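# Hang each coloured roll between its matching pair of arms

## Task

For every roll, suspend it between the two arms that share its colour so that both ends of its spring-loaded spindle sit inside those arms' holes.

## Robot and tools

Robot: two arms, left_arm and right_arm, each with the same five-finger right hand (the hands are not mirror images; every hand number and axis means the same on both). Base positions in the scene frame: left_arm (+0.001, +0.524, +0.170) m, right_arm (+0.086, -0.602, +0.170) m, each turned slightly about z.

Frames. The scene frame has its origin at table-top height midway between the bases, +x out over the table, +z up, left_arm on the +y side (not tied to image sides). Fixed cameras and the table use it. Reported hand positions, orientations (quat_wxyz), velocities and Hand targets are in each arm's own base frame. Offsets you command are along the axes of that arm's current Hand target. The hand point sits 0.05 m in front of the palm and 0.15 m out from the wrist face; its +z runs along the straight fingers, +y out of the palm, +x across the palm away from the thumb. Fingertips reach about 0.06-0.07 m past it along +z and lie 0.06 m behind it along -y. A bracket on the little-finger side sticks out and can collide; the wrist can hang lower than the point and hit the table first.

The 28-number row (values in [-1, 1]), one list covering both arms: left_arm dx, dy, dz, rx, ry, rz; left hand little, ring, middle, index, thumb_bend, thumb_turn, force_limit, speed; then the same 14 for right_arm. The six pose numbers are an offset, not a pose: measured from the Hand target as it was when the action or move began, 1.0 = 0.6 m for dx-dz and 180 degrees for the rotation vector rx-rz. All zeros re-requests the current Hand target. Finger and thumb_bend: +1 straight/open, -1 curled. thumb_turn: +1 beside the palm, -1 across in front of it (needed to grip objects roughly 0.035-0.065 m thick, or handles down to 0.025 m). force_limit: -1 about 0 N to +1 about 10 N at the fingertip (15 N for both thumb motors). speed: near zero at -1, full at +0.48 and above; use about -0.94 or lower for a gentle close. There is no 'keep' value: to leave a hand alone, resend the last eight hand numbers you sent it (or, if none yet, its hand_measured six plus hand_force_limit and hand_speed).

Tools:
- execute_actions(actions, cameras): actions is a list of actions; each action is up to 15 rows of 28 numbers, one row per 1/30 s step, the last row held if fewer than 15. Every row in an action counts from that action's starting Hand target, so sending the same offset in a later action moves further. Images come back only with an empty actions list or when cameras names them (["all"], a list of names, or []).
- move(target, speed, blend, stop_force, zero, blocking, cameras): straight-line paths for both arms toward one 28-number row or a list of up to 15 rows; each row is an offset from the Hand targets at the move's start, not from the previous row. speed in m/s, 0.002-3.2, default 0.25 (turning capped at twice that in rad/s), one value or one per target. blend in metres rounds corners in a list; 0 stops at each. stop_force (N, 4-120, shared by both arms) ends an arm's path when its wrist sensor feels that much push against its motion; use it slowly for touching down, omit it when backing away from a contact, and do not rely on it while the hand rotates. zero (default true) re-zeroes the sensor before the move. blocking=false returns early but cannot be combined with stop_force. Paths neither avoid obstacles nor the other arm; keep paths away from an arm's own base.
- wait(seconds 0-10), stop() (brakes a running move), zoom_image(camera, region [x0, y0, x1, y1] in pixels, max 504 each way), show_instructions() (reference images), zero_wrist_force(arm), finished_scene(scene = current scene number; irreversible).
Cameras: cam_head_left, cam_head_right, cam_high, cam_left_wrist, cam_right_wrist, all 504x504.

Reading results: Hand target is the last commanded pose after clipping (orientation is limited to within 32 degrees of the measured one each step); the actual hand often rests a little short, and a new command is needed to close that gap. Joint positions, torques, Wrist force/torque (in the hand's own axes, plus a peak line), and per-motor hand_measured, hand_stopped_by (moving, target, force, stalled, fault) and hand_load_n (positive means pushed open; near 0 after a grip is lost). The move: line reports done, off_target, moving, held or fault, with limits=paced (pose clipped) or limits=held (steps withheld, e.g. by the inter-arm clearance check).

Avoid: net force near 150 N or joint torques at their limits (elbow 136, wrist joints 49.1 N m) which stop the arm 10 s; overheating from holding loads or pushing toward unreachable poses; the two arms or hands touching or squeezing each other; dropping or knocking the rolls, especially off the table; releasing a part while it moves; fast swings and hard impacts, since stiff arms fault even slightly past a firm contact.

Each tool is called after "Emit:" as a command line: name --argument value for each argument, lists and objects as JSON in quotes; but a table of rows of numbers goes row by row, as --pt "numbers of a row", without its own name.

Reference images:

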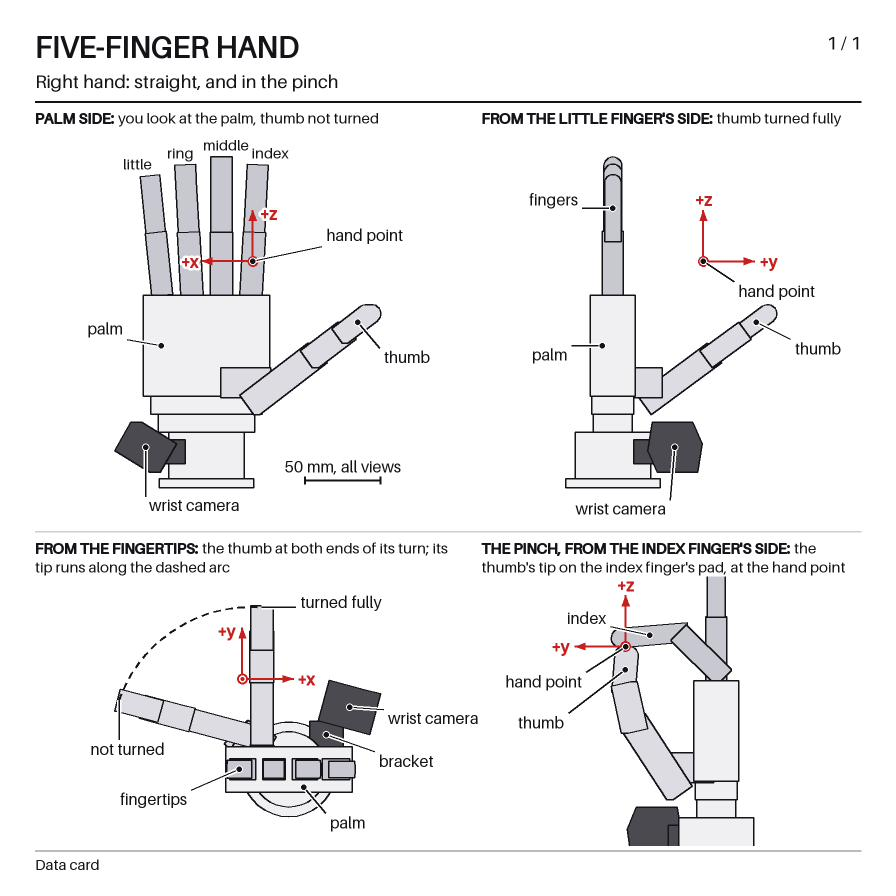

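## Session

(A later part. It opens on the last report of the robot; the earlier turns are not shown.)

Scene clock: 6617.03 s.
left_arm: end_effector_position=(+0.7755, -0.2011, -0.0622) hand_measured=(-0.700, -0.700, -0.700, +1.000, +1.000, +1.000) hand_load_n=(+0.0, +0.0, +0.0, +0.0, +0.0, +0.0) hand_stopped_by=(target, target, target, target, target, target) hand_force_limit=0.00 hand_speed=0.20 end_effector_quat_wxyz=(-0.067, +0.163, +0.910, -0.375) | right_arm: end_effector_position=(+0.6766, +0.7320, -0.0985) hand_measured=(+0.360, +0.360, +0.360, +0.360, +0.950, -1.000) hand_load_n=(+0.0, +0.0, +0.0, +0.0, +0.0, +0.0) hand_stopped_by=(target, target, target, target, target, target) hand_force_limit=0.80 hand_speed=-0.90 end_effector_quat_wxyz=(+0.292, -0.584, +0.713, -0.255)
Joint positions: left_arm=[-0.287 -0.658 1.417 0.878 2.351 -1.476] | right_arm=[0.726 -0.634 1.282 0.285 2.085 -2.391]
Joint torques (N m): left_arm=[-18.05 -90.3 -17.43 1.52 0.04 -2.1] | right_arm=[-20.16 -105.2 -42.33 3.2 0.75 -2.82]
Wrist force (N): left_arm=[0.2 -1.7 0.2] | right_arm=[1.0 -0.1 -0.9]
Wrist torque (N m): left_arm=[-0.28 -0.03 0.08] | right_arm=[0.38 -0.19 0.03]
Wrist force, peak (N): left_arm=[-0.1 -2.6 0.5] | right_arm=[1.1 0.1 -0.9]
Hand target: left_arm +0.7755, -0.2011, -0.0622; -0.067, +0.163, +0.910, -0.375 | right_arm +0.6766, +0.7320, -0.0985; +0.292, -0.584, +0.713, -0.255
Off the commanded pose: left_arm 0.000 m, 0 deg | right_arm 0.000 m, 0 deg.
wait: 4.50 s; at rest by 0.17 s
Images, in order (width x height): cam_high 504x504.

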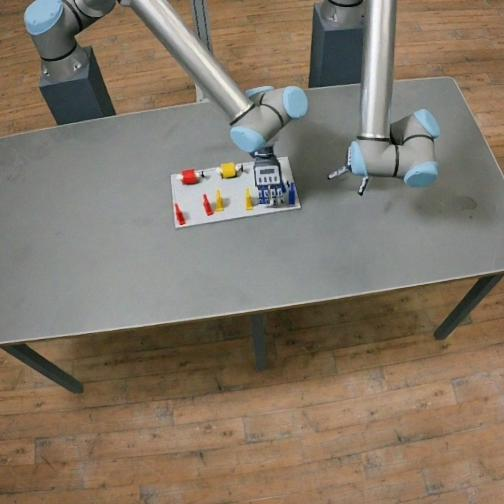

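Emit:
move --pt "0 0 0 0 0 0 -0.7 -0.7 -0.7 1 1 1 0 0.2 -0.01977 -0.11767 -0.11617 0 0 0 0.36 0.36 0.36 0.36 0.95 -1 0.8 -0.9" --speed 0.08 --cameras '["cam_high", "cam_right_wrist", "cam_head_left"]'

Emit:
zoom_image --camera "cam_right_wrist" --region '[304, 50, 504, 250]'

Emit:
zoom_image --camera "cam_high" --region '[255, 167, 305, 217]'

Scene clock: 6626.13 s.
left_arm: end_effector_position=(+0.7755, -0.2011, -0.0622) hand_measured=(-0.700, -0.700, -0.700, +1.000, +1.000, +1.000) hand_load_n=(+0.0, +0.0, +0.0, +0.0, -0.5, +0.0) hand_stopped_by=(target, target, target, target, target, target) hand_force_limit=0.00 hand_speed=0.20 end_effector_quat_wxyz=(-0.067, +0.163, +0.910, -0.375) | right_arm: end_effector_position=(+0.6770, +0.7322, +0.0017) hand_measured=(+0.360, +0.360, +0.360, +0.360, +0.950, -1.000) hand_load_n=(+0.0, +0.0, -0.5, +0.0, +0.0, +0.0) hand_stopped_by=(target, target, target, target, target, target) hand_force_limit=0.80 hand_speed=-0.90 end_effector_quat_wxyz=(+0.292, -0.584, +0.713, -0.255) end_effector_velocity=(+0.000, +0.000, -0.004) end_effector_angular_velocity=(+0.001, -0.001, +0.000)
Joint positions: left_arm=[-0.287 -0.658 1.417 0.878 2.351 -1.476] | right_arm=[0.726 -0.728 1.26 0.401 2.084 -2.392]
Joint velocities: left_arm=[within noise] | right_arm=[0 0.003 0.001 -0.006 -0.001 0]
Joint torques (N m): left_arm=[-16.62 -92.83 -18.39 2.39 -0.32 -1.77] | right_arm=[-19.09 -100.04 -27.86 0.3 -0.47 -2.89]
Wrist force (N): left_arm=[0.2 -2.2 -0.2] | right_arm=[0.8 -0.1 -0.6]
Wrist torque (N m): left_arm=[-0.32 -0.02 0.06] | right_arm=[0.35 -0.12 0.05]
Wrist force, peak (N): left_arm=[0.7 -2.4 0.7] | right_arm=[1.1 -0.4 -1.4]
Hand target: left_arm +0.7755, -0.2011, -0.0622; -0.067, +0.163, +0.910, -0.375 | right_arm +0.6769, +0.7321, +0.0014; +0.292, -0.584, +0.713, -0.255
Off the commanded pose: left_arm 0.000 m, 0 deg | right_arm 0.000 m, 0 deg.
move: done
camera_calibration:
cam_right_wrist: T_world_to_cam=[[-0.695846, -0.0465803, -0.716679, 0.508451], [-0.455801, 0.799813, 0.390568, -0.292241], [0.555017, 0.598439, -0.577778, -0.702051], [0, 0, 0, 1]] pos_world=[0.61025, 0.677557, 0.0729068]
Images, in order (width x height): cam_head_left 504x504, cam_high 504x504, cam_right_wrist 504x504.

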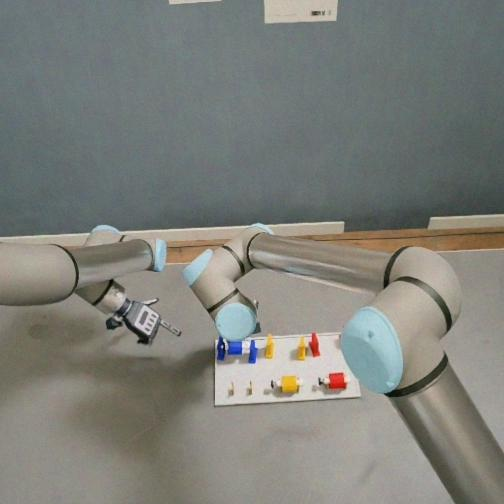

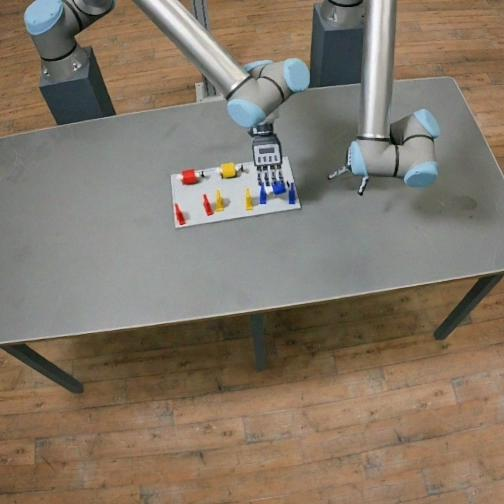

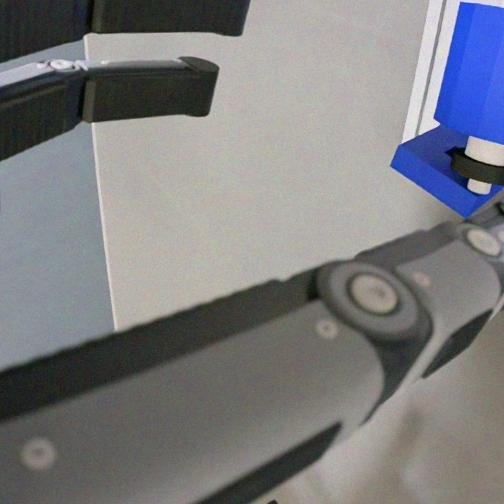

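Scaled by 2.520 from the camera's 504x504 image, which has a finer 720x720 frame.

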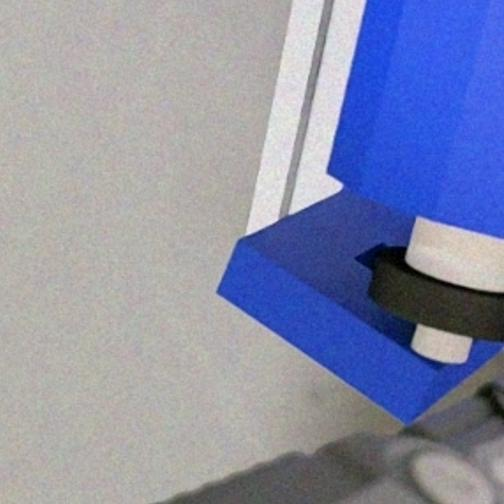

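Scaled by 10.080 from the camera's 504x504 image, which has a finer 720x720 frame.

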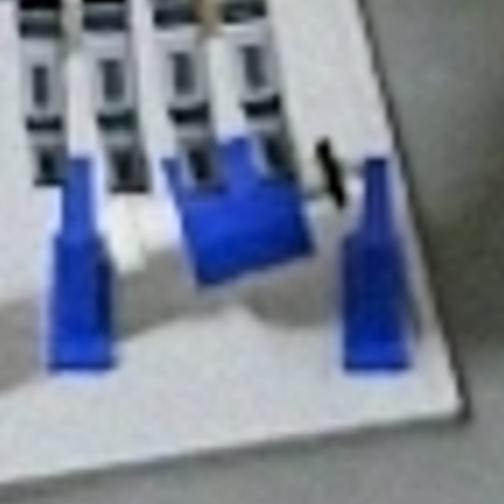

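Emit:
zoom_image --camera "cam_right_wrist" --region '[434, 120, 504, 230]'

Scaled by 4.582 from the camera's 504x504 image, which has a finer 720x720 frame.

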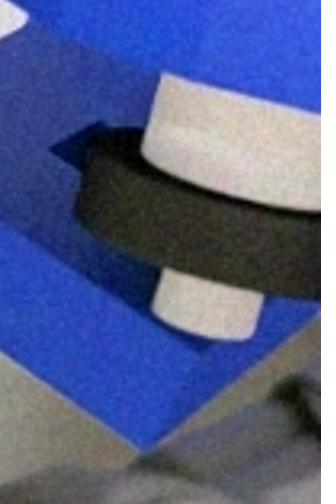

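Emit:
zoom_image --camera "cam_head_left" --region '[212, 330, 262, 380]'

Emit:
zoom_image --camera "cam_head_left" --region '[240, 335, 264, 359]'

Emit:
zoom_image --camera "cam_high" --region '[256, 175, 280, 199]'

Scaled by 10.080 from the camera's 504x504 image, which has a finer 720x720 frame.

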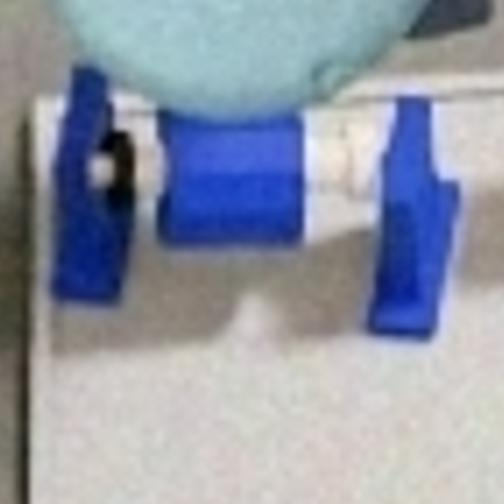

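Scaled by 21.000 from the camera's 504x504 image, which has a finer 720x720 frame.

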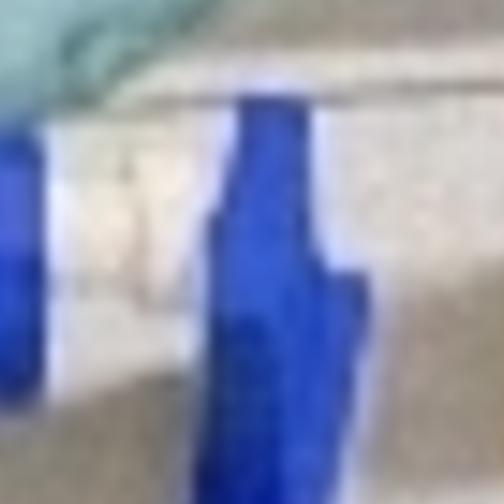

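Scaled by 21.000 from the camera's 504x504 image, which has a finer 720x720 frame.

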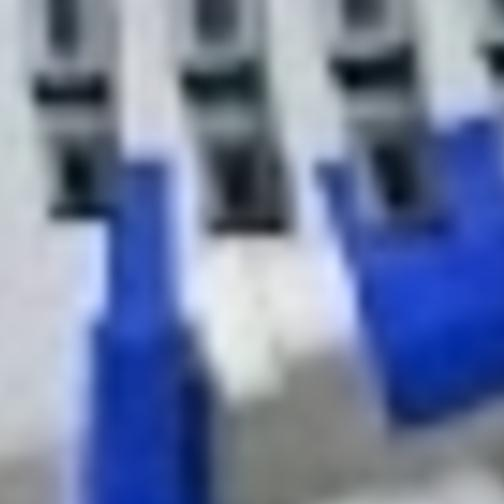

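Emit:
move --pt "0 0 0 0 0 0 -0.7 -0.7 -0.7 1 1 1 0 0.2 -0.01247 0.00978 -0.00373 -0.0056 -0.04193 -0.02421 0.36 0.36 0.36 0.36 0.95 -1 0.8 -0.9" --speed 0.08

Emit:
move --pt "0 0 0 0 0 0 -0.7 -0.7 -0.7 1 1 1 0 0.2 0.02474 0.11108 0.10968 0 0 0 0.36 0.36 0.36 0.36 0.95 -1 0.8 -0.9" --speed 0.06 --stop_force 5 --cameras '["cam_high", "cam_right_wrist"]'

Emit:
zoom_image --camera "cam_high" --region '[255, 167, 305, 217]'

Scene clock: 6788.13 s.
left_arm: end_effector_position=(+0.7755, -0.2011, -0.0622) hand_measured=(-0.700, -0.700, -0.700, +1.000, +1.000, +1.000) hand_load_n=(+0.0, +0.0, +0.0, +0.0, +0.0, -0.5) hand_stopped_by=(target, target, target, target, target, target) hand_force_limit=0.00 hand_speed=0.20 end_effector_quat_wxyz=(-0.067, +0.163, +0.910, -0.375) | right_arm: end_effector_position=(+0.6725, +0.7404, -0.0003) hand_measured=(+0.360, +0.360, +0.360, +0.360, +0.950, -1.000) hand_load_n=(+0.0, +0.0, +0.0, +0.0, +0.0, +0.0) hand_stopped_by=(target, target, target, target, target, target) hand_force_limit=0.80 hand_speed=-0.90 end_effector_quat_wxyz=(-0.323, +0.629, -0.672, +0.221)
Joint positions: left_arm=[-0.287 -0.658 1.417 0.878 2.351 -1.476] | right_arm=[0.704 -0.766 1.325 0.288 1.958 -2.52]
Joint torques (N m): left_arm=[-17.11 -94.55 -19.13 2.59 -0.69 -1.65] | right_arm=[15.45 -93.16 -45.29 4.43 4.31 4.16]
Wrist force (N): left_arm=[-0.1 -1.9 0.2] | right_arm=[0.4 -0.8 -1.1]
Wrist torque (N m): left_arm=[-0.30 0.02 0.05] | right_arm=[0.29 -0.18 -0.02]
Wrist force, peak (N): left_arm=[0.2 -2.8 0.6] | right_arm=[0.7 -0.5 -1.5]
Hand target: left_arm +0.7755, -0.2011, -0.0622; -0.067, +0.163, +0.910, -0.375 | right_arm +0.6724, +0.7406, -0.0003; -0.323, +0.629, -0.672, +0.221
Off the commanded pose: left_arm 0.000 m, 0 deg | right_arm 0.000 m, 0 deg.
move: done

Scene clock: 6791.00 s.
left_arm: end_effector_position=(+0.7755, -0.2011, -0.0622) hand_measured=(-0.700, -0.700, -0.700, +1.000, +1.000, +1.000) hand_load_n=(+0.0, +0.0, +0.5, +0.0, +0.0, -0.5) hand_stopped_by=(target, target, target, target, target, target) hand_force_limit=0.00 hand_speed=0.20 end_effector_quat_wxyz=(-0.067, +0.163, +0.910, -0.375) | right_arm: end_effector_position=(+0.6723, +0.7405, -0.0951) hand_measured=(+0.360, +0.360, +0.360, +0.360, +0.950, -1.000) hand_load_n=(+0.0, +0.0, +0.0, +0.0, +0.0, +0.0) hand_stopped_by=(target, target, target, target, target, target) hand_force_limit=0.80 hand_speed=-0.90 end_effector_quat_wxyz=(-0.323, +0.629, -0.672, +0.221)
Joint positions: left_arm=[-0.287 -0.658 1.417 0.878 2.351 -1.476] | right_arm=[0.704 -0.674 1.346 0.175 1.958 -2.52]
Joint torques (N m): left_arm=[-16.73 -94.79 -18.59 2.71 -0.68 -1.74] | right_arm=[-14.19 -117.06 -42.74 4.35 0.11 -2.82]
Wrist force (N): left_arm=[0.2 -2.3 0.6] | right_arm=[0.1 -0.7 -1.2]
Wrist torque (N m): left_arm=[-0.38 -0.05 0.06] | right_arm=[0.32 -0.15 -0.08]
Wrist force, peak (N): left_arm=[0.1 -2.9 0.1] | right_arm=[0.0 -1.0 -1.5]
Hand target: left_arm +0.7755, -0.2011, -0.0622; -0.067, +0.163, +0.910, -0.375 | right_arm +0.6724, +0.7405, -0.0951; -0.323, +0.629, -0.672, +0.221
Off the commanded pose: left_arm 0.000 m, 0 deg | right_arm 0.000 m, 0 deg.
move: done
camera_calibration:
cam_right_wrist: T_world_to_cam=[[-0.679558, -0.121104, -0.723557, 0.479781], [-0.569912, 0.708197, 0.416723, -0.116191], [0.461955, 0.695551, -0.550279, -0.76706], [0, 0, 0, 1]] pos_world=[0.614167, 0.673919, -0.0265291]
Images, in order (width x height): cam_high 504x504, cam_right_wrist 504x504.

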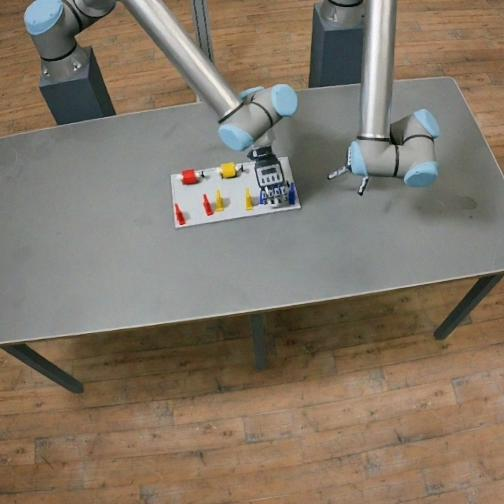

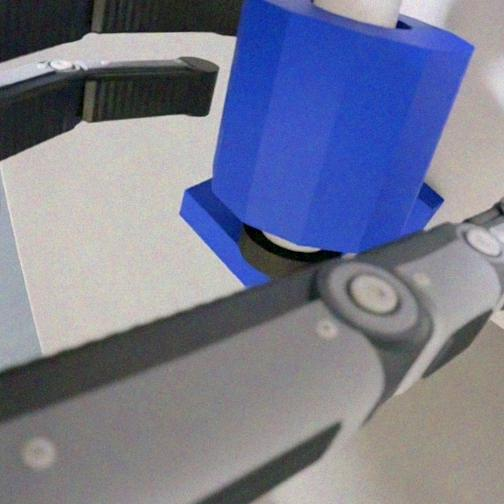

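Scaled by 10.080 from the camera's 504x504 image, which has a finer 720x720 frame.

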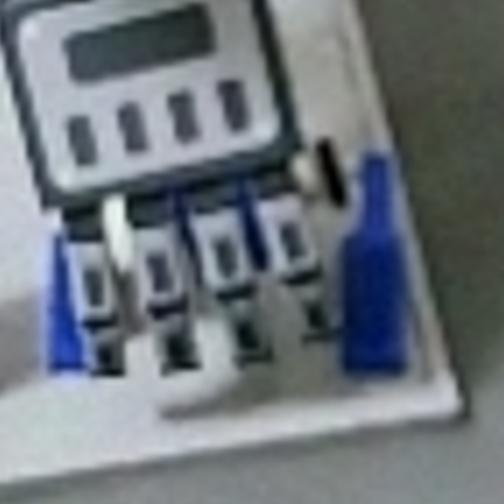

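Grip gently.

Emit:
execute_actions --actions '[[[0,0,0,0,0,0,-0.7,-0.7,-0.7,1,1,1,0,0.2,0,0,0,0,0,0,0.36,0.36,0.0,0.0,0.5,-1,-0.6,-0.9]]]'

Emit:
wait --seconds 4

Emit:
execute_actions --actions '[[[0,0,0,0,0,0,-0.7,-0.7,-0.7,1,1,1,0,0.2,0,0,0,0,0,0,0.36,0.36,-0.15,-0.15,0.3,-1,0.2,-0.94]]]'

Emit:
wait --seconds 3

Emit:
execute_actions --actions '[[[0,0,0,0,0,0,-0.7,-0.7,-0.7,1,1,1,0,0.2,0,0,0,0,0,0,0.36,0.36,-0.3,-0.3,0,-1,0.8,-0.9]]]'

Emit:
wait --seconds 4 --cameras '["cam_high", "cam_right_wrist"]'

Emit:
zoom_image --camera "cam_high" --region '[275, 167, 300, 192]'

Scene clock: 6800.33 s.
left_arm: end_effector_position=(+0.7755, -0.2011, -0.0622) hand_measured=(-0.700, -0.700, -0.700, +1.000, +1.000, +1.000) hand_load_n=(+0.0, +0.0, +0.0, +0.0, +0.0, +0.0) hand_stopped_by=(target, target, target, target, target, target) hand_force_limit=0.00 hand_speed=0.20 end_effector_quat_wxyz=(-0.067, +0.163, +0.910, -0.375) | right_arm: end_effector_position=(+0.6724, +0.7405, -0.0951) hand_measured=(+0.360, +0.360, +0.072, +0.036, +0.684, -1.000) hand_load_n=(+0.0, +0.0, +3.5, +2.5, +4.0, +0.5) hand_stopped_by=(target, target, force, force, force, target) hand_force_limit=-0.60 hand_speed=-0.90 end_effector_quat_wxyz=(-0.323, +0.629, -0.672, +0.221)
Joint positions: left_arm=[-0.287 -0.658 1.417 0.878 2.351 -1.476] | right_arm=[0.704 -0.674 1.346 0.175 1.958 -2.52]
Joint torques (N m): left_arm=[-18.21 -94.62 -19.27 3.39 -0.92 -1.54] | right_arm=[-15.39 -116.19 -35.39 4.1 0.39 -2.63]
Wrist force (N): left_arm=[0.1 -2.1 0.0] | right_arm=[-0.2 -0.6 0.2]
Wrist torque (N m): left_arm=[-0.32 -0.01 0.06] | right_arm=[0.37 -0.16 -0.09]
Wrist force, peak (N): left_arm=[0.5 -2.7 0.1] | right_arm=[-1.3 -2.0 2.5]
Hand target: left_arm +0.7755, -0.2011, -0.0622; -0.067, +0.163, +0.910, -0.375 | right_arm +0.6724, +0.7405, -0.0951; -0.323, +0.629, -0.672, +0.221
Off the commanded pose: left_arm 0.000 m, 0 deg | right_arm 0.000 m, 0 deg.
Step readings (end_effector_position of left_arm | right_arm):
0: (+0.7755, -0.2011, -0.0622) | (+0.6724, +0.7405, -0.0951)
1: (+0.7755, -0.2011, -0.0622) | (+0.6724, +0.7405, -0.0951)
2: (+0.7755, -0.2011, -0.0622) | (+0.6724, +0.7405, -0.0951)
4: (+0.7755, -0.2011, -0.0622) | (+0.6724, +0.7405, -0.0951)
8: (+0.7755, -0.2011, -0.0622) | (+0.6724, +0.7405, -0.0951)
15: (+0.7755, -0.2011, -0.0622) | (+0.6724, +0.7405, -0.0951)

Scene clock: 6804.33 s.
left_arm: end_effector_position=(+0.7755, -0.2011, -0.0622) hand_measured=(-0.700, -0.700, -0.700, +1.000, +1.000, +1.000) hand_load_n=(+0.0, +0.0, +0.0, +0.0, +0.0, +0.0) hand_stopped_by=(target, target, target, target, target, target) hand_force_limit=0.00 hand_speed=0.20 end_effector_quat_wxyz=(-0.067, +0.163, +0.910, -0.375) | right_arm: end_effector_position=(+0.6724, +0.7405, -0.0951) hand_measured=(+0.360, +0.360, +0.072, +0.036, +0.684, -1.000) hand_load_n=(+0.0, +0.0, +3.5, +2.0, +4.0, +0.0) hand_stopped_by=(target, target, force, force, force, target) hand_force_limit=-0.60 hand_speed=-0.90 end_effector_quat_wxyz=(-0.323, +0.629, -0.672, +0.221)
Joint positions: left_arm=[-0.287 -0.658 1.417 0.878 2.351 -1.476] | right_arm=[0.704 -0.674 1.346 0.175 1.958 -2.52]
Joint torques (N m): left_arm=[-15.97 -94.72 -19.78 3.49 -0.85 -1.38] | right_arm=[-3.51 -113.23 -23.58 3.83 0.3 -2.59]
Wrist force (N): left_arm=[0.4 -2.0 0.2] | right_arm=[0.1 -0.8 0.8]
Wrist torque (N m): left_arm=[-0.32 -0.06 0.08] | right_arm=[0.30 -0.24 -0.07]
Wrist force, peak (N): left_arm=[0.2 -2.5 0.1] | right_arm=[-0.3 -1.1 1.0]
Hand target: left_arm +0.7755, -0.2011, -0.0622; -0.067, +0.163, +0.910, -0.375 | right_arm +0.6724, +0.7405, -0.0951; -0.323, +0.629, -0.672, +0.221
Off the commanded pose: left_arm 0.000 m, 0 deg | right_arm 0.000 m, 0 deg.
wait: 4.00 s; at rest by 0.17 s

Scene clock: 6805.03 s.
left_arm: end_effector_position=(+0.7755, -0.2011, -0.0622) hand_measured=(-0.700, -0.700, -0.700, +1.000, +1.000, +1.000) hand_load_n=(+0.0, +0.0, +0.0, +0.0, +0.0, +0.0) hand_stopped_by=(target, target, target, target, target, target) hand_force_limit=0.00 hand_speed=0.20 end_effector_quat_wxyz=(-0.067, +0.163, +0.910, -0.375) | right_arm: end_effector_position=(+0.6724, +0.7405, -0.0951) hand_measured=(+0.360, +0.360, +0.070, +0.026, +0.674, -1.000) hand_load_n=(+0.0, +0.0, +6.0, +8.0, +9.5, -0.5) hand_stopped_by=(target, target, force, force, force, target) hand_force_limit=0.20 hand_speed=-0.94 end_effector_quat_wxyz=(-0.323, +0.629, -0.672, +0.221)
Joint positions: left_arm=[-0.287 -0.658 1.417 0.878 2.351 -1.476] | right_arm=[0.704 -0.674 1.346 0.175 1.958 -2.52]
Joint torques (N m): left_arm=[-18.11 -95.95 -20.03 3.31 -0.86 -1.61] | right_arm=[0.19 -113.32 -23.66 3.66 0.35 -2.76]
Wrist force (N): left_arm=[0.2 -2.5 0.2] | right_arm=[-0.9 -1.6 2.7]
Wrist torque (N m): left_arm=[-0.39 -0.03 0.06] | right_arm=[0.40 -0.28 -0.08]
Wrist force, peak (N): left_arm=[0.3 -2.6 0.2] | right_arm=[-1.6 -2.5 4.1]
Hand target: left_arm +0.7755, -0.2011, -0.0622; -0.067, +0.163, +0.910, -0.375 | right_arm +0.6724, +0.7405, -0.0951; -0.323, +0.629, -0.672, +0.221
Off the commanded pose: left_arm 0.000 m, 0 deg | right_arm 0.000 m, 0 deg.
Step readings (end_effector_position of left_arm | right_arm):
0: (+0.7755, -0.2011, -0.0622) | (+0.6724, +0.7405, -0.0951)
1: (+0.7755, -0.2011, -0.0622) | (+0.6724, +0.7405, -0.0951)
2: (+0.7755, -0.2011, -0.0622) | (+0.6724, +0.7405, -0.0951)
4: (+0.7755, -0.2011, -0.0622) | (+0.6724, +0.7405, -0.0951)
8: (+0.7755, -0.2011, -0.0622) | (+0.6724, +0.7405, -0.0951)
15: (+0.7755, -0.2011, -0.0622) | (+0.6724, +0.7405, -0.0951)

Scene clock: 6808.03 s.
left_arm: end_effector_position=(+0.7755, -0.2011, -0.0622) hand_measured=(-0.700, -0.700, -0.700, +1.000, +1.000, +1.000) hand_load_n=(+0.0, +0.0, +0.0, +0.0, +0.0, +0.0) hand_stopped_by=(target, target, target, target, target, target) hand_force_limit=0.00 hand_speed=0.20 end_effector_quat_wxyz=(-0.067, +0.163, +0.910, -0.375) | right_arm: end_effector_position=(+0.6724, +0.7405, -0.0951) hand_measured=(+0.360, +0.360, +0.070, +0.026, +0.674, -1.000) hand_load_n=(+0.0, +0.0, +6.5, +8.0, +9.0, +0.0) hand_stopped_by=(target, target, force, force, force, target) hand_force_limit=0.20 hand_speed=-0.94 end_effector_quat_wxyz=(-0.323, +0.629, -0.672, +0.221)
Joint positions: left_arm=[-0.287 -0.658 1.417 0.878 2.351 -1.476] | right_arm=[0.704 -0.674 1.346 0.175 1.958 -2.52]
Joint torques (N m): left_arm=[-16.1 -95.5 -19.88 3.38 -0.83 -1.29] | right_arm=[10.35 -112.39 -23.77 4.19 0.47 -2.76]
Wrist force (N): left_arm=[0.1 -2.3 0.5] | right_arm=[-1.3 -1.4 2.9]
Wrist torque (N m): left_arm=[-0.38 -0.01 0.05] | right_arm=[0.40 -0.23 -0.10]
Wrist force, peak (N): left_arm=[0.7 -2.5 0.7] | right_arm=[-1.3 -1.7 3.1]
Hand target: left_arm +0.7755, -0.2011, -0.0622; -0.067, +0.163, +0.910, -0.375 | right_arm +0.6724, +0.7405, -0.0951; -0.323, +0.629, -0.672, +0.221
Off the commanded pose: left_arm 0.000 m, 0 deg | right_arm 0.000 m, 0 deg.
wait: 3.00 s; at rest by 0.17 s

Scene clock: 6808.73 s.
left_arm: end_effector_position=(+0.7755, -0.2011, -0.0622) hand_measured=(-0.700, -0.700, -0.700, +1.000, +1.000, +1.000) hand_load_n=(+0.0, +0.0, +0.0, +0.0, +0.0, +0.0) hand_stopped_by=(target, target, target, target, target, target) hand_force_limit=0.00 hand_speed=0.20 end_effector_quat_wxyz=(-0.067, +0.163, +0.910, -0.375) | right_arm: end_effector_position=(+0.6724, +0.7405, -0.0951) hand_measured=(+0.360, +0.360, +0.062, +0.020, +0.672, -1.000) hand_load_n=(+0.0, +0.0, +5.5, +8.5, +14.5, +1.0) hand_stopped_by=(target, target, force, force, force, target) hand_force_limit=0.80 hand_speed=-0.90 end_effector_quat_wxyz=(-0.323, +0.629, -0.672, +0.221)
Joint positions: left_arm=[-0.287 -0.658 1.417 0.878 2.351 -1.476] | right_arm=[0.704 -0.674 1.346 0.175 1.958 -2.52]
Joint torques (N m): left_arm=[-18.69 -93.71 -20.89 3.48 -0.71 -1.29] | right_arm=[12.46 -110.04 -25.2 4.04 0.42 -2.44]
Wrist force (N): left_arm=[0.4 -2.1 0.5] | right_arm=[-0.1 -0.5 -0.3]
Wrist torque (N m): left_arm=[-0.35 -0.07 0.09] | right_arm=[0.34 -0.16 -0.08]
Wrist force, peak (N): left_arm=[0.5 -2.4 0.3] | right_arm=[-1.5 -3.0 4.9]
Hand target: left_arm +0.7755, -0.2011, -0.0622; -0.067, +0.163, +0.910, -0.375 | right_arm +0.6724, +0.7405, -0.0951; -0.323, +0.629, -0.672, +0.221
Off the commanded pose: left_arm 0.000 m, 0 deg | right_arm 0.000 m, 0 deg.
Step readings (end_effector_position of left_arm | right_arm):
0: (+0.7755, -0.2011, -0.0622) | (+0.6724, +0.7405, -0.0951)
1: (+0.7755, -0.2011, -0.0622) | (+0.6724, +0.7405, -0.0951)
2: (+0.7755, -0.2011, -0.0622) | (+0.6724, +0.7405, -0.0951)
4: (+0.7755, -0.2011, -0.0622) | (+0.6724, +0.7405, -0.0951)
8: (+0.7755, -0.2011, -0.0622) | (+0.6724, +0.7405, -0.0951)
15: (+0.7755, -0.2011, -0.0622) | (+0.6724, +0.7405, -0.0951)

Scene clock: 6812.73 s.
left_arm: end_effector_position=(+0.7755, -0.2011, -0.0622) hand_measured=(-0.700, -0.700, -0.700, +1.000, +1.000, +1.000) hand_load_n=(+0.0, +0.5, -0.5, +0.0, +0.0, +0.0) hand_stopped_by=(target, target, target, target, target, target) hand_force_limit=0.00 hand_speed=0.20 end_effector_quat_wxyz=(-0.067, +0.163, +0.910, -0.375) | right_arm: end_effector_position=(+0.6724, +0.7405, -0.0951) hand_measured=(+0.360, +0.360, +0.062, +0.020, +0.672, -1.000) hand_load_n=(+0.0, +0.0, +5.5, +8.5, +14.0, +1.0) hand_stopped_by=(target, target, force, force, force, target) hand_force_limit=0.80 hand_speed=-0.90 end_effector_quat_wxyz=(-0.323, +0.629, -0.672, +0.221)
Joint positions: left_arm=[-0.287 -0.658 1.417 0.878 2.351 -1.476] | right_arm=[0.704 -0.674 1.346 0.175 1.958 -2.52]
Joint torques (N m): left_arm=[-18.74 -94.92 -20.85 3.83 -0.85 -0.88] | right_arm=[20.65 -107.04 -32.1 3.94 0.69 -2.61]
Wrist force (N): left_arm=[-0.3 -2.1 0.4] | right_arm=[0.1 -0.2 -0.1]
Wrist torque (N m): left_arm=[-0.34 0.03 0.04] | right_arm=[0.38 -0.19 -0.07]
Wrist force, peak (N): left_arm=[0.0 -2.7 0.5] | right_arm=[-0.2 -0.6 -1.0]
Hand target: left_arm +0.7755, -0.2011, -0.0622; -0.067, +0.163, +0.910, -0.375 | right_arm +0.6724, +0.7405, -0.0951; -0.323, +0.629, -0.672, +0.221
Off the commanded pose: left_arm 0.000 m, 0 deg | right_arm 0.000 m, 0 deg.
wait: 4.00 s; at rest by 0.17 s
camera_calibration:
cam_right_wrist: T_world_to_cam=[[-0.679597, -0.121055, -0.723529, 0.479841], [-0.569865, 0.708206, 0.416771, -0.116167], [0.461955, 0.69555, -0.55028, -0.767106], [0, 0, 0, 1]] pos_world=[0.614267, 0.673919, -0.0265293]
Images, in order (width x height): cam_high 504x504, cam_right_wrist 504x504.

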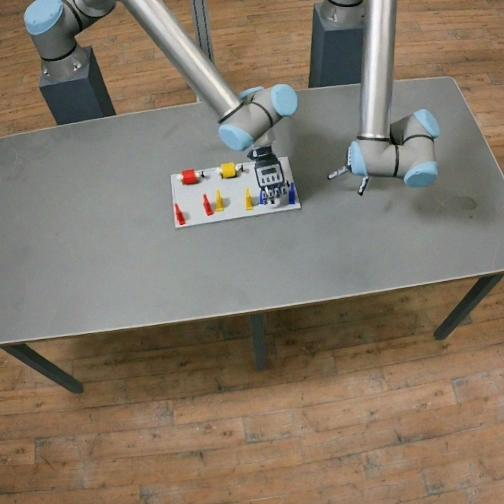

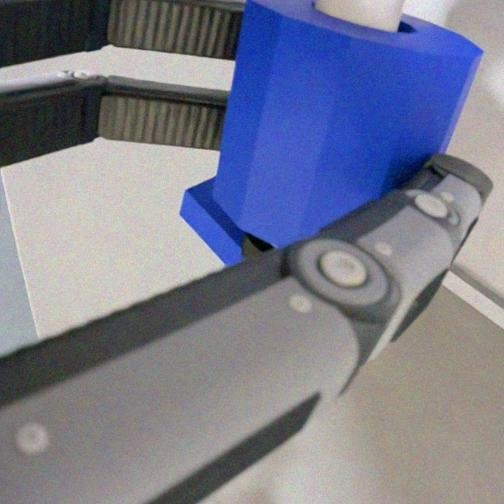

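Scaled by 20.160 from the camera's 504x504 image, which has a finer 720x720 frame.

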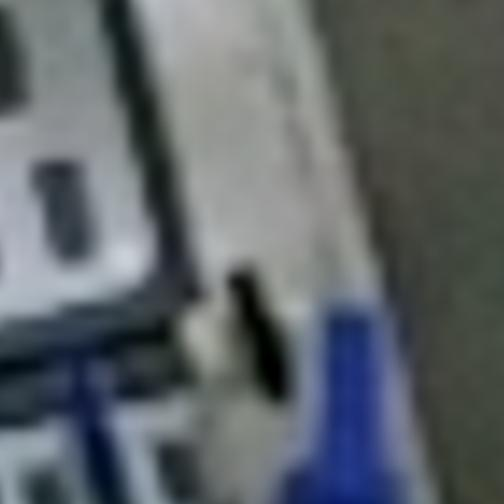

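Emit:
move --pt "0 0 0 0 0 0 -0.7 -0.7 -0.7 1 1 1 0 0.2 -0.00095 0.00385 0.0038 0 0.01172 -0.01187 0.36 0.36 -0.3 -0.3 0 -1 0.8 -0.9" --speed 0.02 --cameras '["cam_high"]'

Emit:
zoom_image --camera "cam_high" --region '[275, 167, 300, 192]'

Scene clock: 6821.90 s.
left_arm: end_effector_position=(+0.7755, -0.2011, -0.0622) hand_measured=(-0.700, -0.700, -0.700, +1.000, +1.000, +1.000) hand_load_n=(+0.0, +0.0, +0.0, +0.0, +0.0, -0.5) hand_stopped_by=(target, target, target, target, target, target) hand_force_limit=0.00 hand_speed=0.20 end_effector_quat_wxyz=(-0.067, +0.163, +0.910, -0.375) | right_arm: end_effector_position=(+0.6724, +0.7416, -0.0982) hand_measured=(+0.360, +0.360, +0.062, +0.020, +0.672, -1.000) hand_load_n=(+0.0, +0.0, +6.5, +5.5, +12.5, +1.5) hand_stopped_by=(target, target, force, force, force, target) hand_force_limit=0.80 hand_speed=-0.90 end_effector_quat_wxyz=(-0.306, +0.637, -0.666, +0.239)
Joint positions: left_arm=[-0.287 -0.658 1.417 0.878 2.351 -1.476] | right_arm=[0.716 -0.655 1.312 0.217 1.996 -2.539]
Joint torques (N m): left_arm=[-17.69 -94.52 -21.67 4.15 -1.08 -0.83] | right_arm=[7.28 -105.2 -22.57 0.85 -0.1 -0.15]
Wrist force (N): left_arm=[0.2 -2.6 0.4] | right_arm=[-1.3 -4.7 -4.2]
Wrist torque (N m): left_arm=[-0.42 -0.03 0.05] | right_arm=[0.29 -0.13 0.22]
Wrist force, peak (N): left_arm=[0.6 -2.6 0.1] | right_arm=[-1.4 -4.9 -4.4]
Hand target: left_arm +0.7755, -0.2011, -0.0622; -0.067, +0.163, +0.910, -0.375 | right_arm +0.6724, +0.7416, -0.0982; -0.306, +0.637, -0.666, +0.238
Off the commanded pose: left_arm 0.000 m, 0 deg | right_arm 0.000 m, 0 deg.
move: done
Images, in order (width x height): cam_high 504x504.

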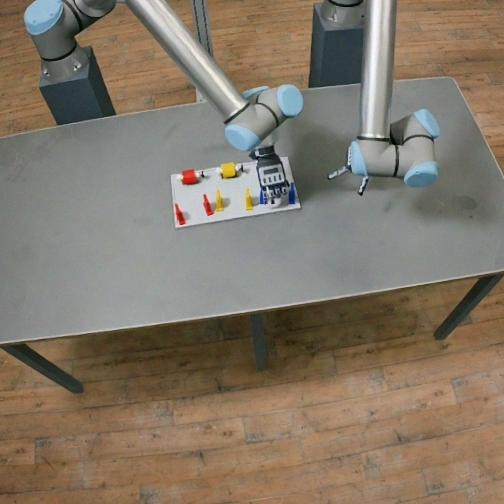

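Scaled by 20.160 from the camera's 504x504 image, which has a finer 720x720 frame.

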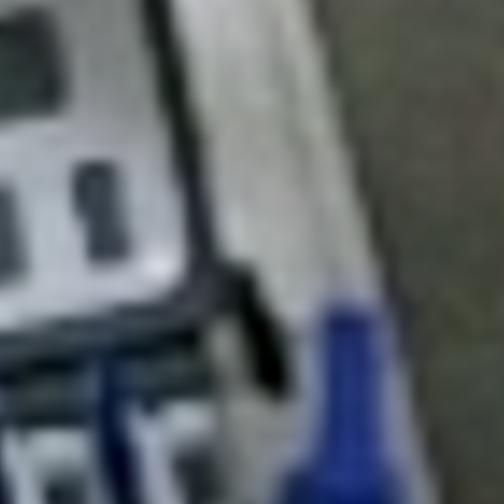

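Emit:
move --pt "0 0 0 0 0 0 -0.7 -0.7 -0.7 1 1 1 0 0.2 0 0.0012 0.0058 0 0.00781 -0.00791 0.36 0.36 -0.3 -0.3 0 -1 0.8 -0.9" --speed 0.02 --cameras '["cam_high", "cam_head_left"]'

Emit:
zoom_image --camera "cam_high" --region '[275, 167, 300, 192]'

Emit:
zoom_image --camera "cam_head_left" --region '[213, 335, 233, 355]'

Scene clock: 6829.97 s.
left_arm: end_effector_position=(+0.7755, -0.2011, -0.0622) hand_measured=(-0.700, -0.700, -0.700, +1.000, +1.000, +1.000) hand_load_n=(+0.0, +0.0, +0.0, +0.0, +0.0, +0.0) hand_stopped_by=(target, target, target, target, target, target) hand_force_limit=0.00 hand_speed=0.20 end_effector_quat_wxyz=(-0.067, +0.163, +0.910, -0.375) | right_arm: end_effector_position=(+0.6744, +0.7419, -0.1012) hand_measured=(+0.360, +0.360, +0.062, +0.018, +0.672, -1.000) hand_load_n=(-0.5, +0.0, +1.0, +0.0, +5.5, -2.0) hand_stopped_by=(target, target, force, force, force, target) hand_force_limit=0.80 hand_speed=-0.90 end_effector_quat_wxyz=(-0.295, +0.643, -0.661, +0.250)
Joint positions: left_arm=[-0.287 -0.658 1.417 0.878 2.351 -1.476] | right_arm=[0.722 -0.639 1.286 0.245 2.02 -2.553]
Joint torques (N m): left_arm=[-15.25 -93.71 -21.65 4.44 -1.19 -0.76] | right_arm=[8.14 -118.74 -28.4 -0.9 0.13 0.22]
Wrist force (N): left_arm=[0.2 -2.6 0.4] | right_arm=[1.3 2.7 -2.6]
Wrist torque (N m): left_arm=[-0.41 -0.04 0.06] | right_arm=[0.37 -0.16 0.30]
Wrist force, peak (N): left_arm=[0.2 -2.8 0.0] | right_arm=[-1.0 -5.2 -4.8]
Hand target: left_arm +0.7755, -0.2011, -0.0622; -0.067, +0.163, +0.910, -0.375 | right_arm +0.6743, +0.7419, -0.1012; -0.295, +0.643, -0.661, +0.250
Off the commanded pose: left_arm 0.000 m, 0 deg | right_arm 0.000 m, 0 deg.
move: done
Images, in order (width x height): cam_head_left 504x504, cam_high 504x504.

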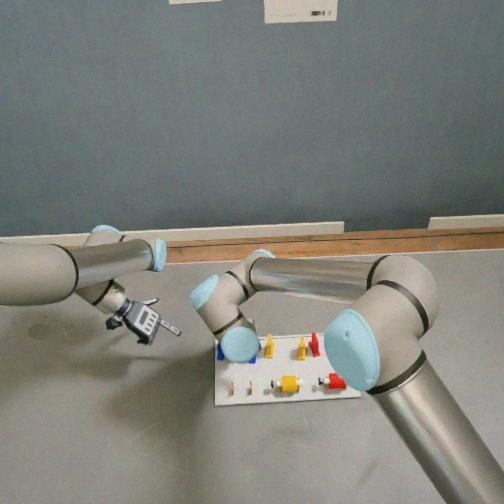

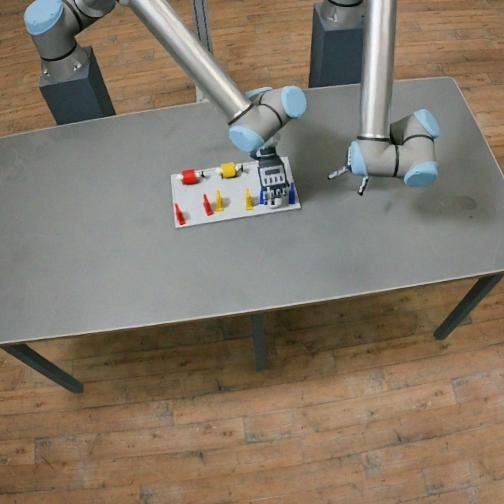

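Scaled by 20.160 from the camera's 504x504 image, which has a finer 720x720 frame.

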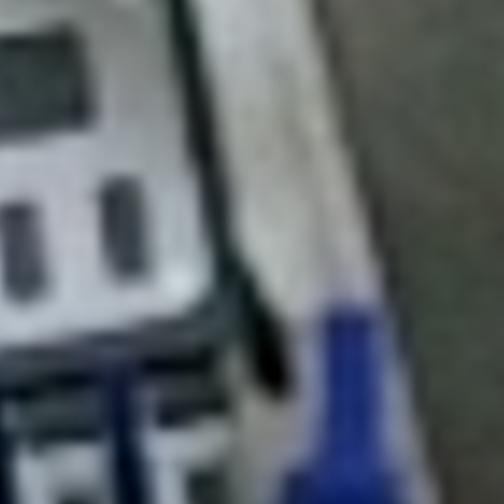

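Scaled by 25.200 from the camera's 504x504 image, which has a finer 720x720 frame.

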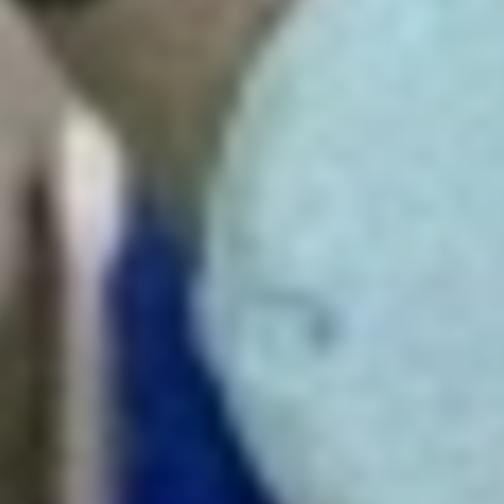

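Emit:
execute_actions --actions '[[[0,0,0,0,0,0,-0.7,-0.7,-0.7,1,1,1,0,0.2,0,0,0,0,0,0,0.36,0.36,-0.33,-0.33,-0.04,-1,0.8,-0.9]]]'

Emit:
wait --seconds 3 --cameras '["cam_high", "cam_right_wrist"]'

Emit:
zoom_image --camera "cam_high" --region '[275, 167, 300, 192]'

Scene clock: 6838.30 s.
left_arm: end_effector_position=(+0.7755, -0.2011, -0.0622) hand_measured=(-0.700, -0.700, -0.700, +1.000, +1.000, +1.000) hand_load_n=(+0.0, +0.0, +0.0, +0.0, +0.0, -0.5) hand_stopped_by=(target, target, target, target, target, target) hand_force_limit=0.00 hand_speed=0.20 end_effector_quat_wxyz=(-0.067, +0.163, +0.910, -0.375) | right_arm: end_effector_position=(+0.6744, +0.7419, -0.1012) hand_measured=(+0.360, +0.360, +0.018, -0.024, +0.664, -1.000) hand_load_n=(+0.0, +0.0, +8.5, +9.5, +19.0, +3.0) hand_stopped_by=(target, target, force, force, force, target) hand_force_limit=0.80 hand_speed=-0.90 end_effector_quat_wxyz=(-0.295, +0.643, -0.661, +0.250)
Joint positions: left_arm=[-0.287 -0.658 1.417 0.878 2.351 -1.476] | right_arm=[0.722 -0.64 1.286 0.244 2.019 -2.552]
Joint torques (N m): left_arm=[-19.54 -94.05 -20.64 4.58 -0.89 -0.69] | right_arm=[-17.39 -120.08 -27.04 2.71 -0.83 4.02]
Wrist force (N): left_arm=[0.5 -1.9 0.0] | right_arm=[0.0 0.7 -0.2]
Wrist torque (N m): left_arm=[-0.29 -0.06 0.09] | right_arm=[0.37 -0.16 0.30]
Wrist force, peak (N): left_arm=[0.4 -2.6 0.1] | right_arm=[1.8 3.0 -2.7]
Hand target: left_arm +0.7755, -0.2011, -0.0622; -0.067, +0.163, +0.910, -0.375 | right_arm +0.6743, +0.7419, -0.1012; -0.295, +0.643, -0.661, +0.250
Off the commanded pose: left_arm 0.000 m, 0 deg | right_arm 0.000 m, 0 deg.
Step readings (end_effector_position of left_arm | right_arm):
0: (+0.7755, -0.2011, -0.0622) | (+0.6743, +0.7419, -0.1012)
1: (+0.7755, -0.2011, -0.0622) | (+0.6743, +0.7419, -0.1012)
2: (+0.7755, -0.2011, -0.0622) | (+0.6743, +0.7419, -0.1012)
4: (+0.7755, -0.2011, -0.0622) | (+0.6744, +0.7419, -0.1012)
8: (+0.7755, -0.2011, -0.0622) | (+0.6744, +0.7419, -0.1012)
15: (+0.7755, -0.2011, -0.0622) | (+0.6744, +0.7419, -0.1012)

Scene clock: 6841.30 s.
left_arm: end_effector_position=(+0.7755, -0.2011, -0.0622) hand_measured=(-0.700, -0.700, -0.700, +1.000, +1.000, +1.000) hand_load_n=(+0.0, +0.0, +0.0, +0.0, +0.0, -0.5) hand_stopped_by=(target, target, target, target, target, target) hand_force_limit=0.00 hand_speed=0.20 end_effector_quat_wxyz=(-0.067, +0.163, +0.910, -0.375) | right_arm: end_effector_position=(+0.6744, +0.7419, -0.1012) hand_measured=(+0.360, +0.360, +0.018, -0.024, +0.664, -1.000) hand_load_n=(+0.0, +0.0, +8.5, +9.5, +19.0, +3.0) hand_stopped_by=(target, target, force, force, force, target) hand_force_limit=0.80 hand_speed=-0.90 end_effector_quat_wxyz=(-0.295, +0.643, -0.661, +0.250)
Joint positions: left_arm=[-0.287 -0.658 1.417 0.878 2.351 -1.476] | right_arm=[0.722 -0.64 1.286 0.244 2.019 -2.552]
Joint torques (N m): left_arm=[-17.31 -95.59 -21.92 4.82 -0.75 -0.69] | right_arm=[-1.26 -112.28 -27.13 3.37 -0.88 2.77]
Wrist force (N): left_arm=[0.2 -2.3 0.4] | right_arm=[0.4 0.3 -0.3]
Wrist torque (N m): left_arm=[-0.37 -0.04 0.06] | right_arm=[0.32 -0.22 0.31]
Wrist force, peak (N): left_arm=[0.4 -2.5 0.5] | right_arm=[-0.1 1.2 -0.2]
Hand target: left_arm +0.7755, -0.2011, -0.0622; -0.067, +0.163, +0.910, -0.375 | right_arm +0.6743, +0.7419, -0.1012; -0.295, +0.643, -0.661, +0.250
Off the commanded pose: left_arm 0.000 m, 0 deg | right_arm 0.000 m, 0 deg.
wait: 3.00 s; at rest by 0.17 s
camera_calibration:
cam_right_wrist: T_world_to_cam=[[-0.679547, -0.18363, -0.710279, 0.524678], [-0.569857, 0.741868, 0.353405, -0.144961], [0.462037, 0.644913, -0.608777, -0.740701], [0, 0, 0, 1]] pos_world=[0.616167, 0.681576, -0.027024]
Images, in order (width x height): cam_high 504x504, cam_right_wrist 504x504.

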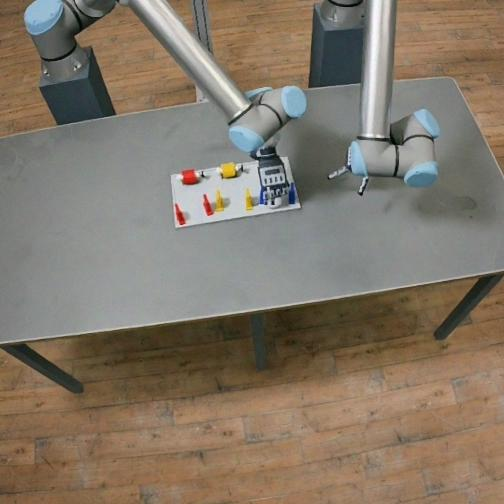

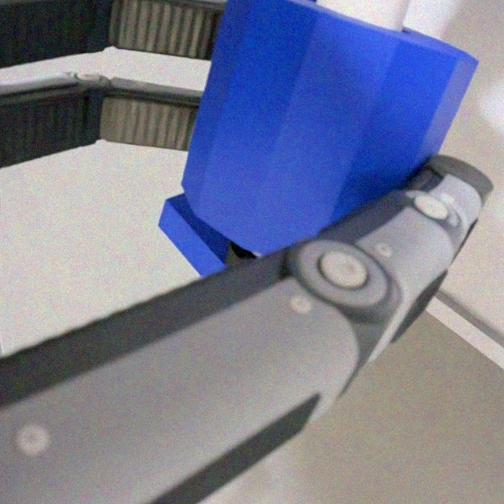

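Scaled by 20.160 from the camera's 504x504 image, which has a finer 720x720 frame.

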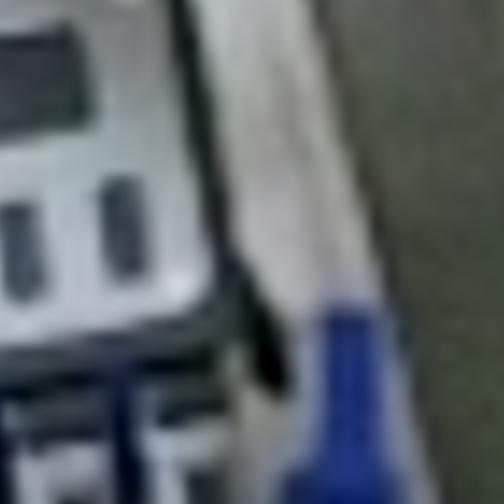

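Emit:
execute_actions --actions '[]' --cameras '["all"]'

Scene clock: 6880.07 s.
left_arm: end_effector_position=(+0.7755, -0.2011, -0.0622) hand_measured=(-0.700, -0.700, -0.700, +1.000, +1.000, +1.000) hand_load_n=(+0.0, +0.0, +0.0, +0.0, +0.0, +0.0) hand_stopped_by=(target, target, target, target, target, target) hand_force_limit=0.00 hand_speed=0.20 end_effector_quat_wxyz=(-0.067, +0.163, +0.910, -0.375) | right_arm: end_effector_position=(+0.6744, +0.7419, -0.1012) hand_measured=(+0.360, +0.360, +0.018, -0.024, +0.664, -1.000) hand_load_n=(+0.0, +0.0, +8.5, +9.5, +19.0, +3.0) hand_stopped_by=(target, target, force, force, force, target) hand_force_limit=0.80 hand_speed=-0.90 end_effector_quat_wxyz=(-0.295, +0.643, -0.661, +0.250)
Joint positions: left_arm=[-0.287 -0.658 1.417 0.878 2.351 -1.476] | right_arm=[0.722 -0.64 1.286 0.244 2.019 -2.552]
Joint velocities: within noise
Joint torques (N m): left_arm=[-15.5 -95.22 -22.19 4.9 -1.01 -0.34] | right_arm=[17.06 -109.8 -27.03 3.44 -1.19 1.28]
Wrist force (N): left_arm=[0.4 -2.1 0.4] | right_arm=[0.1 0.6 -0.2]
Wrist torque (N m): left_arm=[-0.34 -0.06 0.07] | right_arm=[0.36 -0.18 0.30]
Wrist force, peak (N): left_arm=[0.4 -2.8 0.0] | right_arm=[0.3 1.2 -0.1]
Hand target: left_arm +0.7755, -0.2011, -0.0622; -0.067, +0.163, +0.910, -0.375 | right_arm +0.6743, +0.7419, -0.1012; -0.295, +0.643, -0.661, +0.250
Off the commanded pose: left_arm 0.000 m, 0 deg | right_arm 0.000 m, 0 deg.
camera_calibration:
cam_left_wrist: T_world_to_cam=[[-0.00529185, 0.720149, -0.6938, 0.103057], [0.93673, 0.246415, 0.248629, -0.668619], [0.350012, -0.648587, -0.675889, -0.326983], [0, 0, 0, 1]] pos_world=[0.741309, -0.121536, 0.0167346]
cam_right_wrist: T_world_to_cam=[[-0.679547, -0.18363, -0.710279, 0.524678], [-0.569857, 0.741868, 0.353405, -0.144961], [0.462037, 0.644913, -0.608777, -0.740701], [0, 0, 0, 1]] pos_world=[0.616167, 0.681576, -0.027024]

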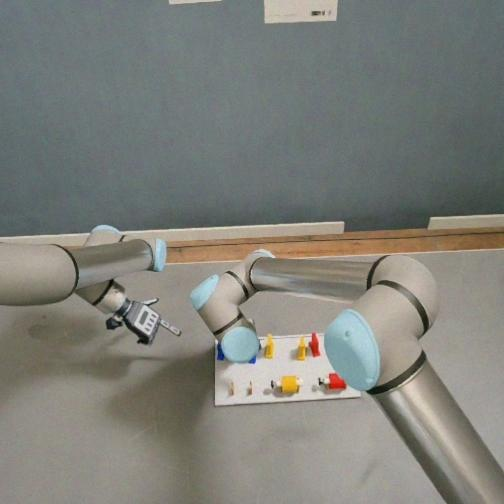

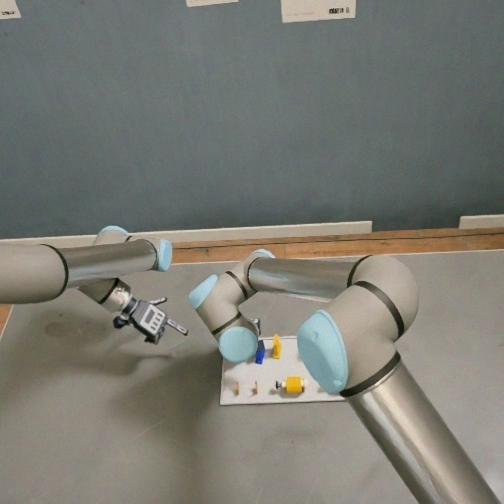

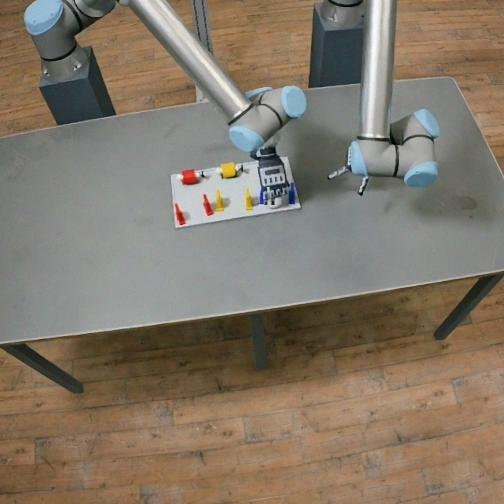

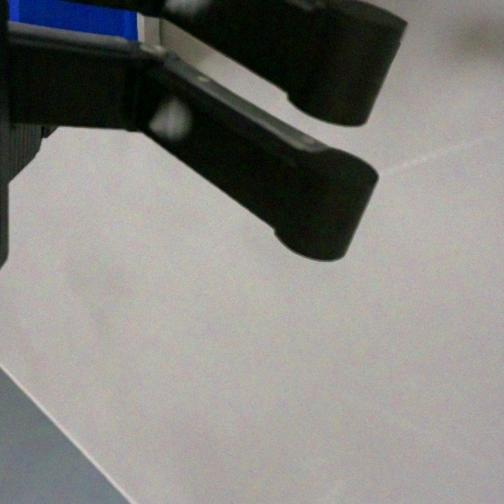

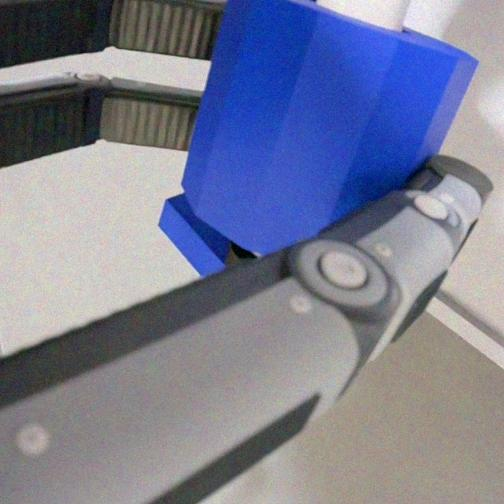

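Emit:
zoom_image --camera "cam_high" --region '[250, 150, 310, 210]'

Emit:
zoom_image --camera "cam_right_wrist" --region '[150, 150, 300, 300]'

Scaled by 8.400 from the camera's 504x504 image, which has a finer 720x720 frame.

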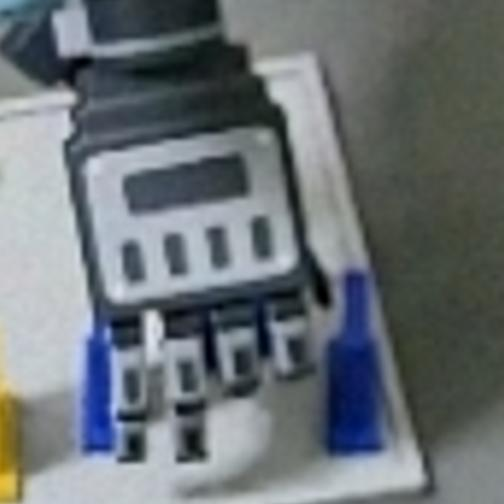

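Scaled by 3.360 from the camera's 504x504 image, which has a finer 720x720 frame.

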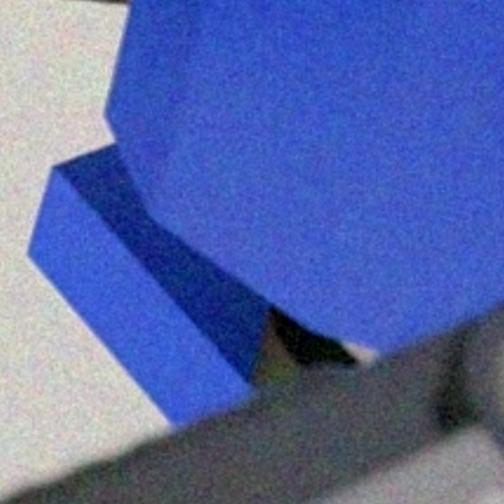

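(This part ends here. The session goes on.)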